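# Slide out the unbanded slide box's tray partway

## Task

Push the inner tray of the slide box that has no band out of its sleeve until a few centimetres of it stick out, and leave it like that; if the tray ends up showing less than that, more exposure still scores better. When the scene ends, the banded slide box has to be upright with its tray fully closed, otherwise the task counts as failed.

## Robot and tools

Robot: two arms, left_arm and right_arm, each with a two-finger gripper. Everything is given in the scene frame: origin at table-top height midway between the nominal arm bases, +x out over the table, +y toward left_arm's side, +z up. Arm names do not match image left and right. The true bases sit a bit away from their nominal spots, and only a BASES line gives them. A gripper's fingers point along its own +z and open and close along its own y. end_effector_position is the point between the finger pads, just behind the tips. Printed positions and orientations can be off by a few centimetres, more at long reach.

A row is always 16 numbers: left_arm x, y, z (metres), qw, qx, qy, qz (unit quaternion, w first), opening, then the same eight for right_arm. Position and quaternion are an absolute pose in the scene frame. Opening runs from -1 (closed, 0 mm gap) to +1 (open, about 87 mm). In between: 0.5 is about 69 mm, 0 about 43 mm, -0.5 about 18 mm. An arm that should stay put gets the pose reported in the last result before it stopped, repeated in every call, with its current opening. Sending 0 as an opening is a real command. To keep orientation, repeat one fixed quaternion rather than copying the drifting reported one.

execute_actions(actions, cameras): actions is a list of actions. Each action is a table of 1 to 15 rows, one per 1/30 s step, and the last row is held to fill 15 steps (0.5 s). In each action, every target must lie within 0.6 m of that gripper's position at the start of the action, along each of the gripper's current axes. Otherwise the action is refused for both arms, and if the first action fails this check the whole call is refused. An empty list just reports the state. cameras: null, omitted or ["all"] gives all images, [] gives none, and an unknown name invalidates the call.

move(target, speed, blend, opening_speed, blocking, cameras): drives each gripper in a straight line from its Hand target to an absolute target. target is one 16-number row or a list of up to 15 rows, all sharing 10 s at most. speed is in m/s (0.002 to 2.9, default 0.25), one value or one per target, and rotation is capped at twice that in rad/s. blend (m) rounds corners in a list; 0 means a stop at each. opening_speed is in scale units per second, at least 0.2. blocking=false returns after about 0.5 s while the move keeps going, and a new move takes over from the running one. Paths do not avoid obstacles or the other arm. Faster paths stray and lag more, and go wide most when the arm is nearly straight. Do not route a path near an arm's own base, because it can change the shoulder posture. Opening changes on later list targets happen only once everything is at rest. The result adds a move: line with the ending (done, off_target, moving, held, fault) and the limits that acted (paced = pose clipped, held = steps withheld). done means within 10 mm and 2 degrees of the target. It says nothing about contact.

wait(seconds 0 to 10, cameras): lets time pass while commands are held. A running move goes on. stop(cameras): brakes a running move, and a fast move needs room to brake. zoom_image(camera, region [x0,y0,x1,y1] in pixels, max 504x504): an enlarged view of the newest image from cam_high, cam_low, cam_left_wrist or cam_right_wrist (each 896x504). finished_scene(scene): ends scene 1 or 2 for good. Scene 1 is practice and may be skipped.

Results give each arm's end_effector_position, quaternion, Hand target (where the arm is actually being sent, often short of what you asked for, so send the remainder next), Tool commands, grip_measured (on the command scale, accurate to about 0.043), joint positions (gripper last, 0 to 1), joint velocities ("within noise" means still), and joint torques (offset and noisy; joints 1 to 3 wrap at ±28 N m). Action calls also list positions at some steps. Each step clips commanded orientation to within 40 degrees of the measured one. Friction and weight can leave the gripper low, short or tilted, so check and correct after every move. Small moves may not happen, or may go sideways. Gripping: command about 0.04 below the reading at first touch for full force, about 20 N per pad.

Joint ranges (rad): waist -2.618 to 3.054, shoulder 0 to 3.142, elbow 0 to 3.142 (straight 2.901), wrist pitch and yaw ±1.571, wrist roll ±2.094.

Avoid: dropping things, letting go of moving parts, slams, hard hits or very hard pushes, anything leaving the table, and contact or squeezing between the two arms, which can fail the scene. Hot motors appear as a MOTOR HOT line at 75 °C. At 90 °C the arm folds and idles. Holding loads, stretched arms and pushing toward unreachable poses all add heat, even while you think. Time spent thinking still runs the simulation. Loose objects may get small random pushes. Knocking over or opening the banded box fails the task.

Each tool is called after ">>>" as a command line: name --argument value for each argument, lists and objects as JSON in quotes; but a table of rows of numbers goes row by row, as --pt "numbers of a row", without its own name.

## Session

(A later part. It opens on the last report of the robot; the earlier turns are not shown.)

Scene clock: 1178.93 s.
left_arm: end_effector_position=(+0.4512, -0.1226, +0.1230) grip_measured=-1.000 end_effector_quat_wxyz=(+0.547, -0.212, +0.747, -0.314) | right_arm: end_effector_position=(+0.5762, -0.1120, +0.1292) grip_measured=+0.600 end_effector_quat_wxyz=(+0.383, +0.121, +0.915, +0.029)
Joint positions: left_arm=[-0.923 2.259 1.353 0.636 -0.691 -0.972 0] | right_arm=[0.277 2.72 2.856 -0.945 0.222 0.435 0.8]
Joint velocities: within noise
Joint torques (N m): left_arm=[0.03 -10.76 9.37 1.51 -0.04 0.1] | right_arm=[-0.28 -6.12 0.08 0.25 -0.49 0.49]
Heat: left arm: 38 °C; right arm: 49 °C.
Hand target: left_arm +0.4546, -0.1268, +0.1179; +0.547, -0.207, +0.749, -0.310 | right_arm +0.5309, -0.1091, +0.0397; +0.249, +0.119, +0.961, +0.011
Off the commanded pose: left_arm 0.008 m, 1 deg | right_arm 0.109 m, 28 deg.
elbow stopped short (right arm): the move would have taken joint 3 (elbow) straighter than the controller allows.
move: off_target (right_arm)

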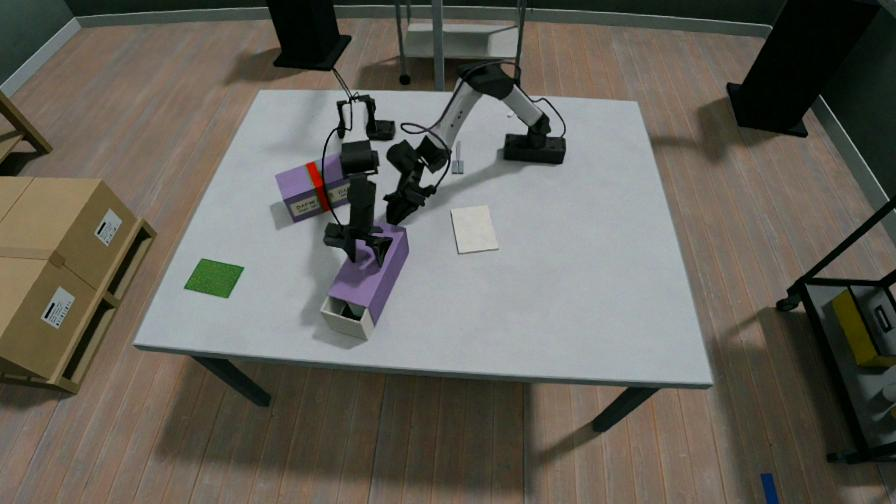

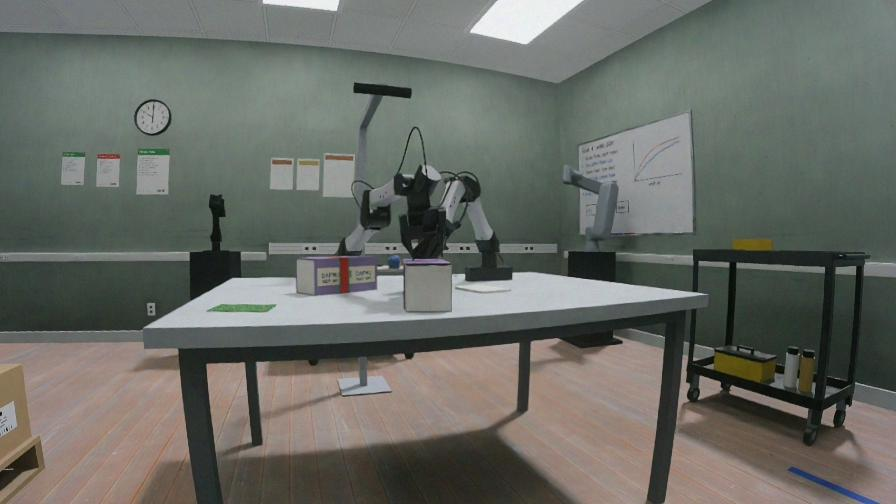

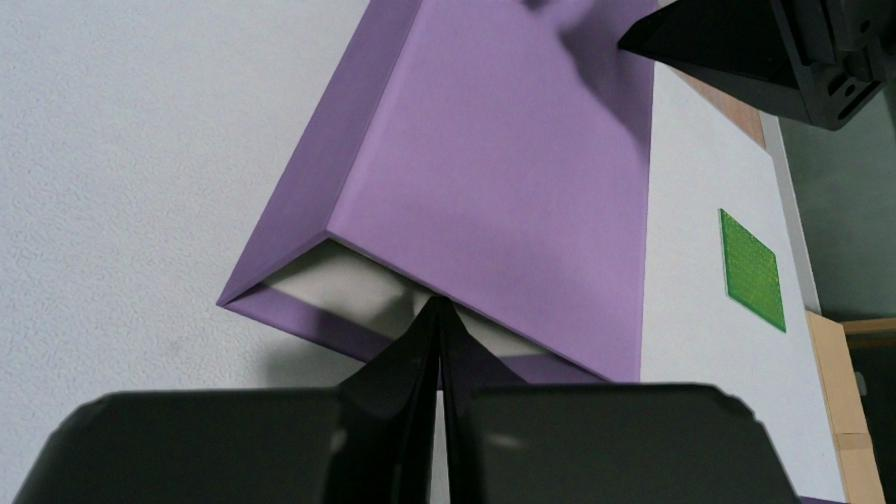

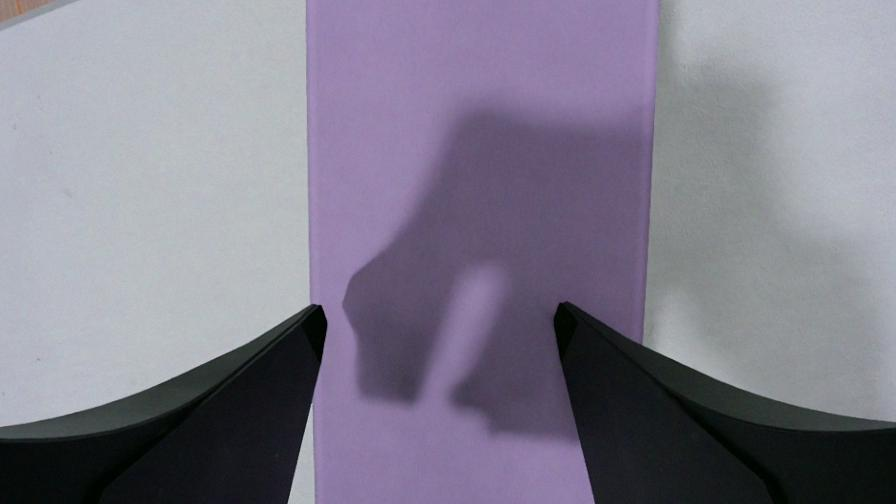

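>>> move --pt "0.485 -0.136 0.106 0.547 -0.2073 0.7487 -0.3097 -1 0.51 -0.103 0.025 0.155 0.1205 0.98 -0.019 0.6" --pt "0.53 -0.147 0.108 0.547 -0.2073 0.7487 -0.3097 -1 0.48 -0.095 0.02 0.155 0.1205 0.98 -0.019 0.6" --speed 0.09

>>> zoom_image --camera "cam_high" --region '[240, 130, 480, 350]'

Scene clock: 1190.03 s.
left_arm: end_effector_position=(+0.4731, -0.1404, +0.0901) grip_measured=-1.000 end_effector_quat_wxyz=(+0.532, -0.191, +0.770, -0.295) | right_arm: end_effector_position=(+0.5829, -0.1112, +0.1344) grip_measured=+0.600 end_effector_quat_wxyz=(+0.403, +0.133, +0.905, +0.023)
Joint positions: left_arm=[-0.898 2.395 1.523 0.543 -0.639 -0.951 0] | right_arm=[0.286 2.679 2.77 -0.863 0.262 0.451 0.8]
Joint velocities: within noise
Joint torques (N m): left_arm=[-0.13 -14.61 6.43 1.73 -0.05 -0.01] | right_arm=[-0.61 -12.41 5.56 1.67 -0.02 0.07]
Heat: left arm: 39 °C; right arm: 47 °C.
Hand target: left_arm +0.4736, -0.1402, +0.0920; +0.534, -0.193, +0.768, -0.298 | right_arm +0.5793, -0.1103, +0.1288; +0.393, +0.132, +0.910, +0.023
Off the commanded pose: left_arm 0.060 m, 4 deg | right_arm 0.155 m, 30 deg.
move: held (left_arm, right_arm; a check stopped the path); path passed 1 of 2 targets; limits=held
pose unreachable (left arm): on one or more control steps of this call, first in action 0 (counted from 0), this arm could not follow its commanded pose, so it was not sent that pose on those steps. It may still have moved: this result reports where it is.
cause: moving toward the commanded pose would bring a part of the arm too close to another arm (this arm's fingers and the right arm's wrist (the part past joint 5), along the way the arms are being sent, or toward where that arm still pushes).
pose unreachable (right arm): on one or more control steps of this call, first in action 0 (counted from 0), this arm could not follow its commanded pose, so it was not sent that pose on those steps. It may still have moved: this result reports where it is.
cause: moving toward the commanded pose would bring a part of the arm too close to another arm (this arm's wrist (the part past joint 5) and the left arm's fingers, along the way the arms are being sent, or toward where that arm still pushes).

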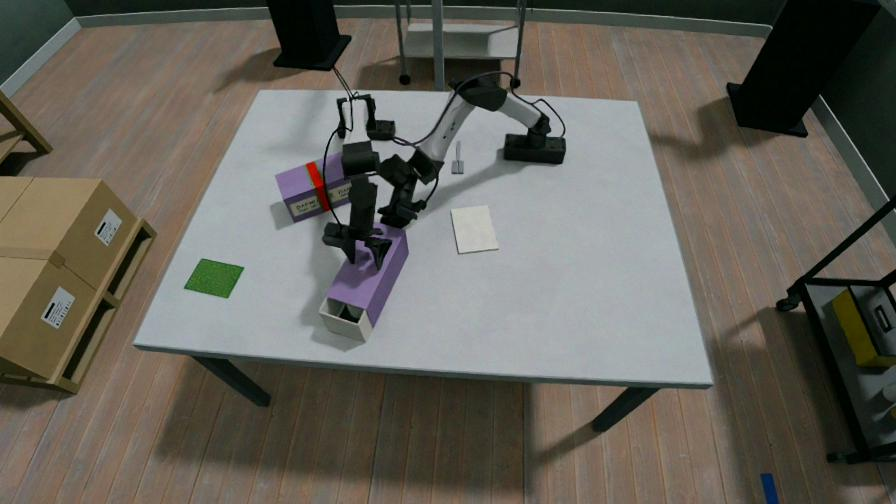

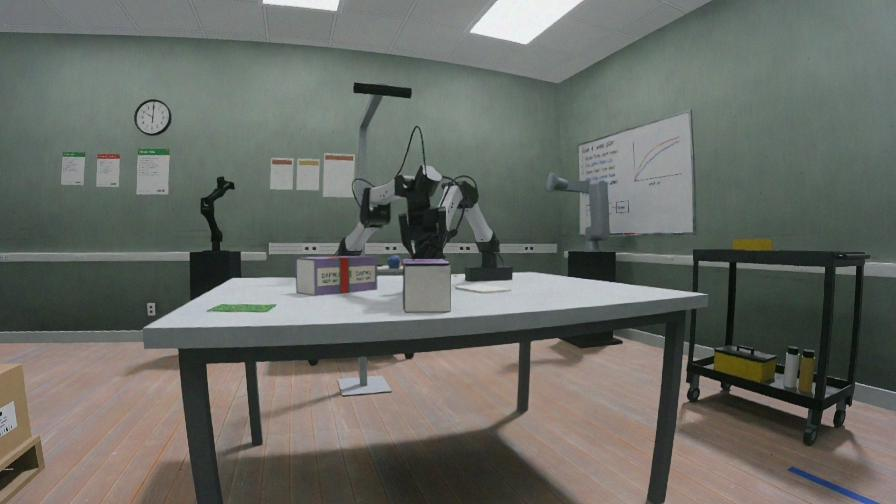

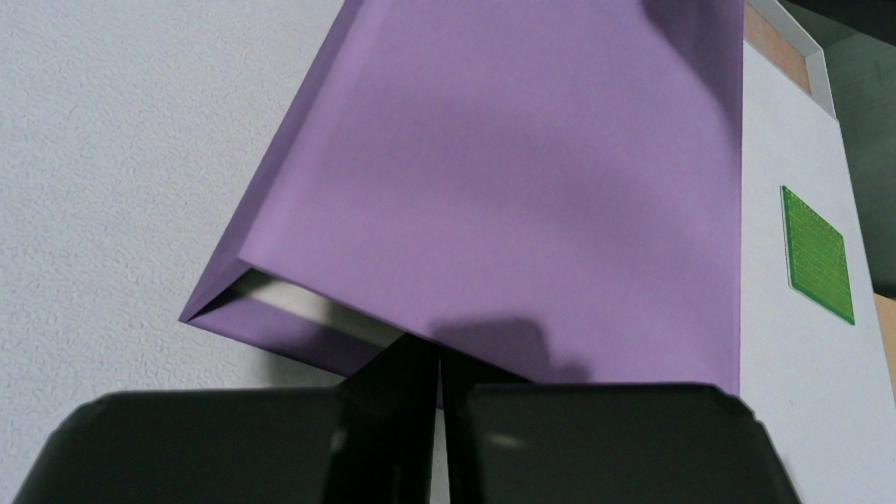

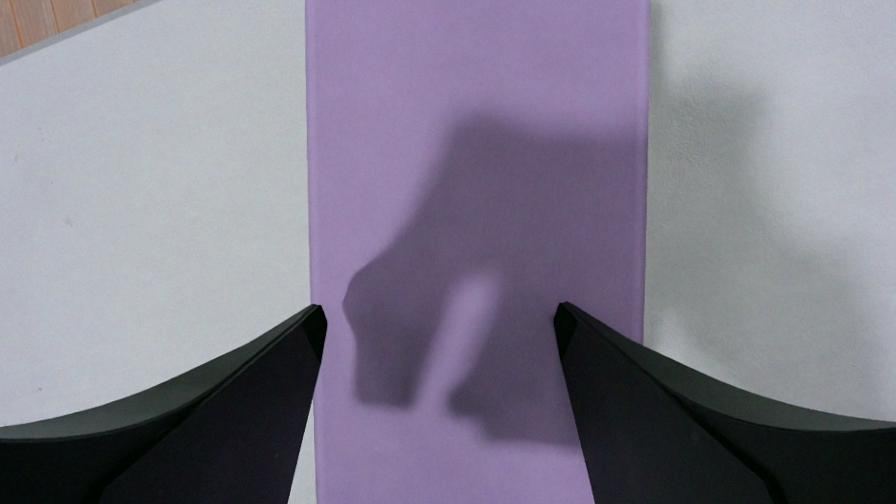

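Scaled by 2.100 from the camera's 896x504 image, which has a finer 1280x720 frame.

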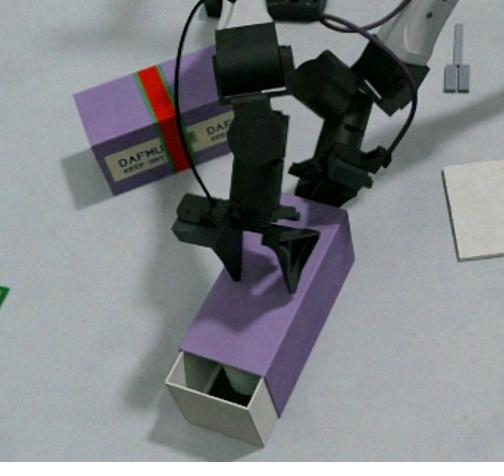

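>>> move --pt "0.32 -0.098 0.115 0.547 -0.2073 0.7487 -0.3097 -1 0.58 -0.11 0.11 0.395 0.132 0.91 0.023 0.6" --pt "0.28 -0.06 0.16 0.547 -0.2073 0.7487 -0.3097 -1 0.56 -0.11 0.20 0.395 0.132 0.91 0.023 0.6" --speed 0.12

>>> zoom_image --camera "cam_high" --region '[240, 130, 480, 350]'

Scene clock: 1202.13 s.
left_arm: end_effector_position=(+0.2823, -0.0657, +0.1523) grip_measured=-1.000 end_effector_quat_wxyz=(+0.543, -0.201, +0.754, -0.309) | right_arm: end_effector_position=(+0.5602, -0.1173, +0.1797) grip_measured=+0.600 end_effector_quat_wxyz=(+0.401, +0.131, +0.906, +0.016)
Joint positions: left_arm=[-1.241 1.778 0.805 0.572 -0.978 -1.116 0] | right_arm=[0.289 2.612 2.836 -1.005 0.274 0.446 0.8]
Joint velocities: within noise
Joint torques (N m): left_arm=[-0.51 -11.52 4.98 1.38 -0.3 -0.07] | right_arm=[-0.06 -13.42 8.16 1.78 -0.03 0.08]
Heat: left arm: 40 °C; right arm: 49 °C.
Hand target: left_arm +0.2803, -0.0602, +0.1598; +0.547, -0.208, +0.749, -0.310 | right_arm +0.5591, -0.1103, +0.1995; +0.416, +0.129, +0.900, +0.032
Off the commanded pose: left_arm 0.010 m, 1 deg | right_arm 0.022 m, 1 deg.
elbow stopped short (right arm): the move would have taken joint 3 (elbow) straighter than the controller allows.
move: off_target (right_arm)

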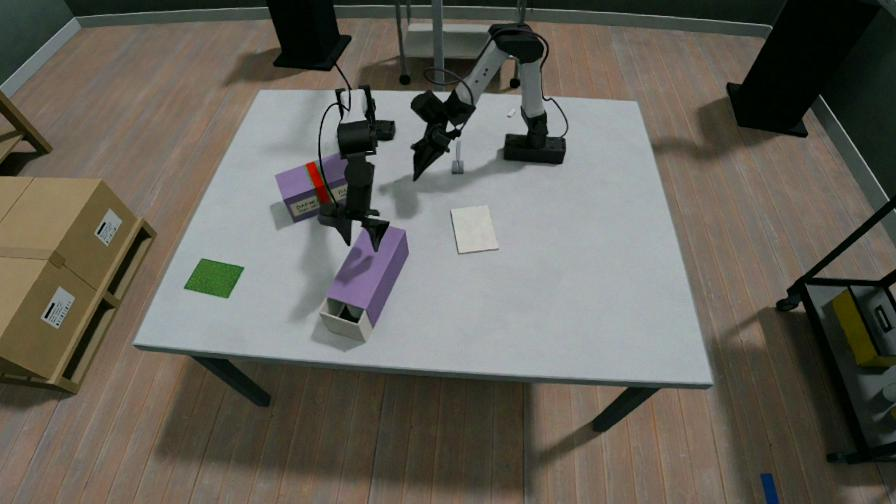

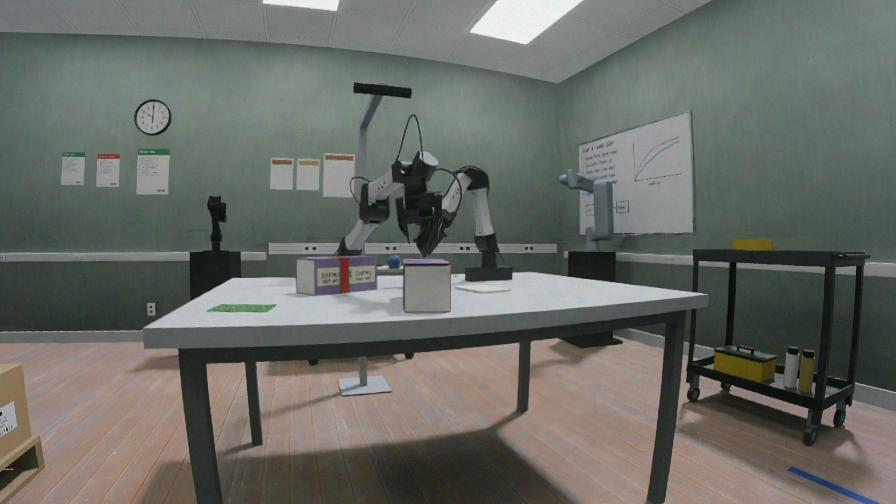

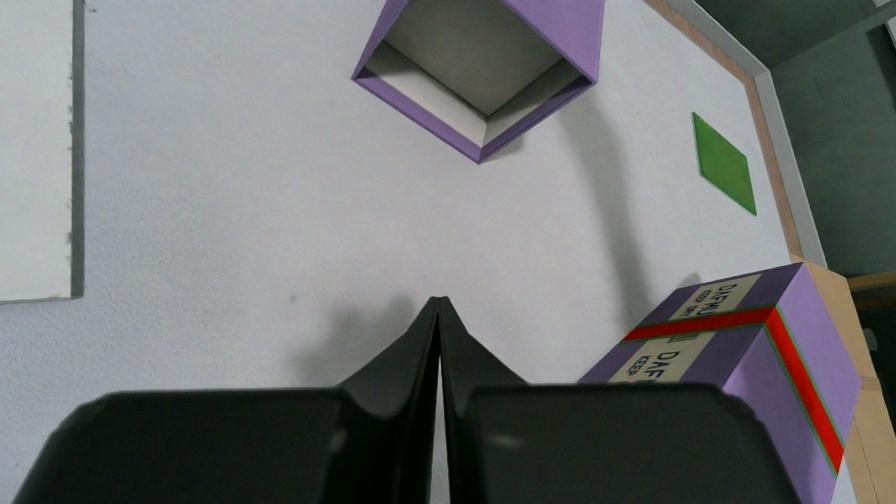

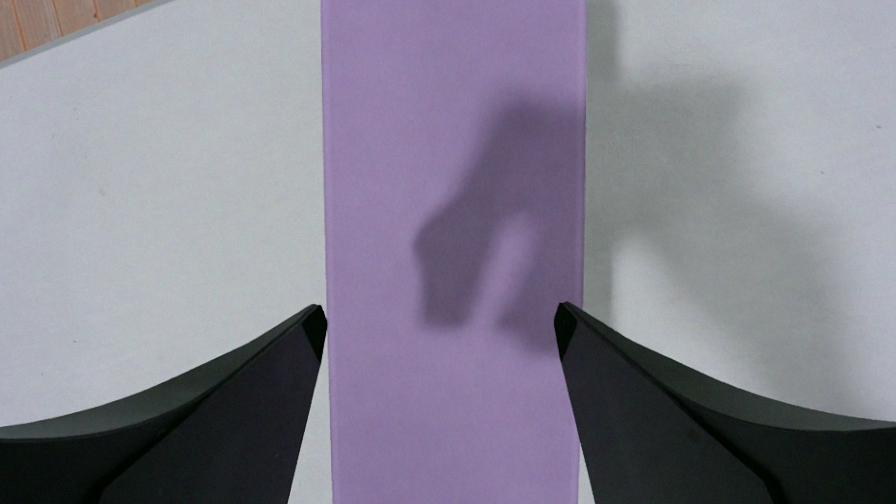

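Scaled by 2.100 from the camera's 896x504 image, which has a finer 1280x720 frame.

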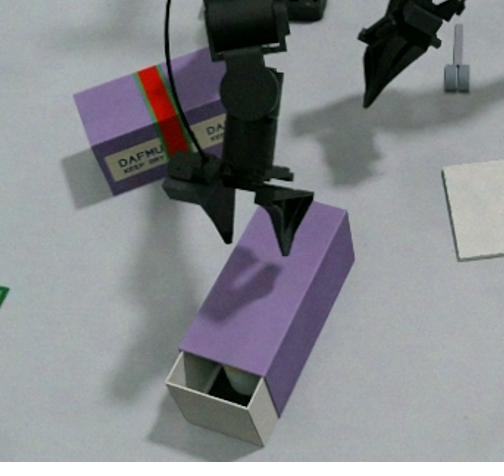

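>>> finished_scene --scene 2

The scene is finished: the task was done.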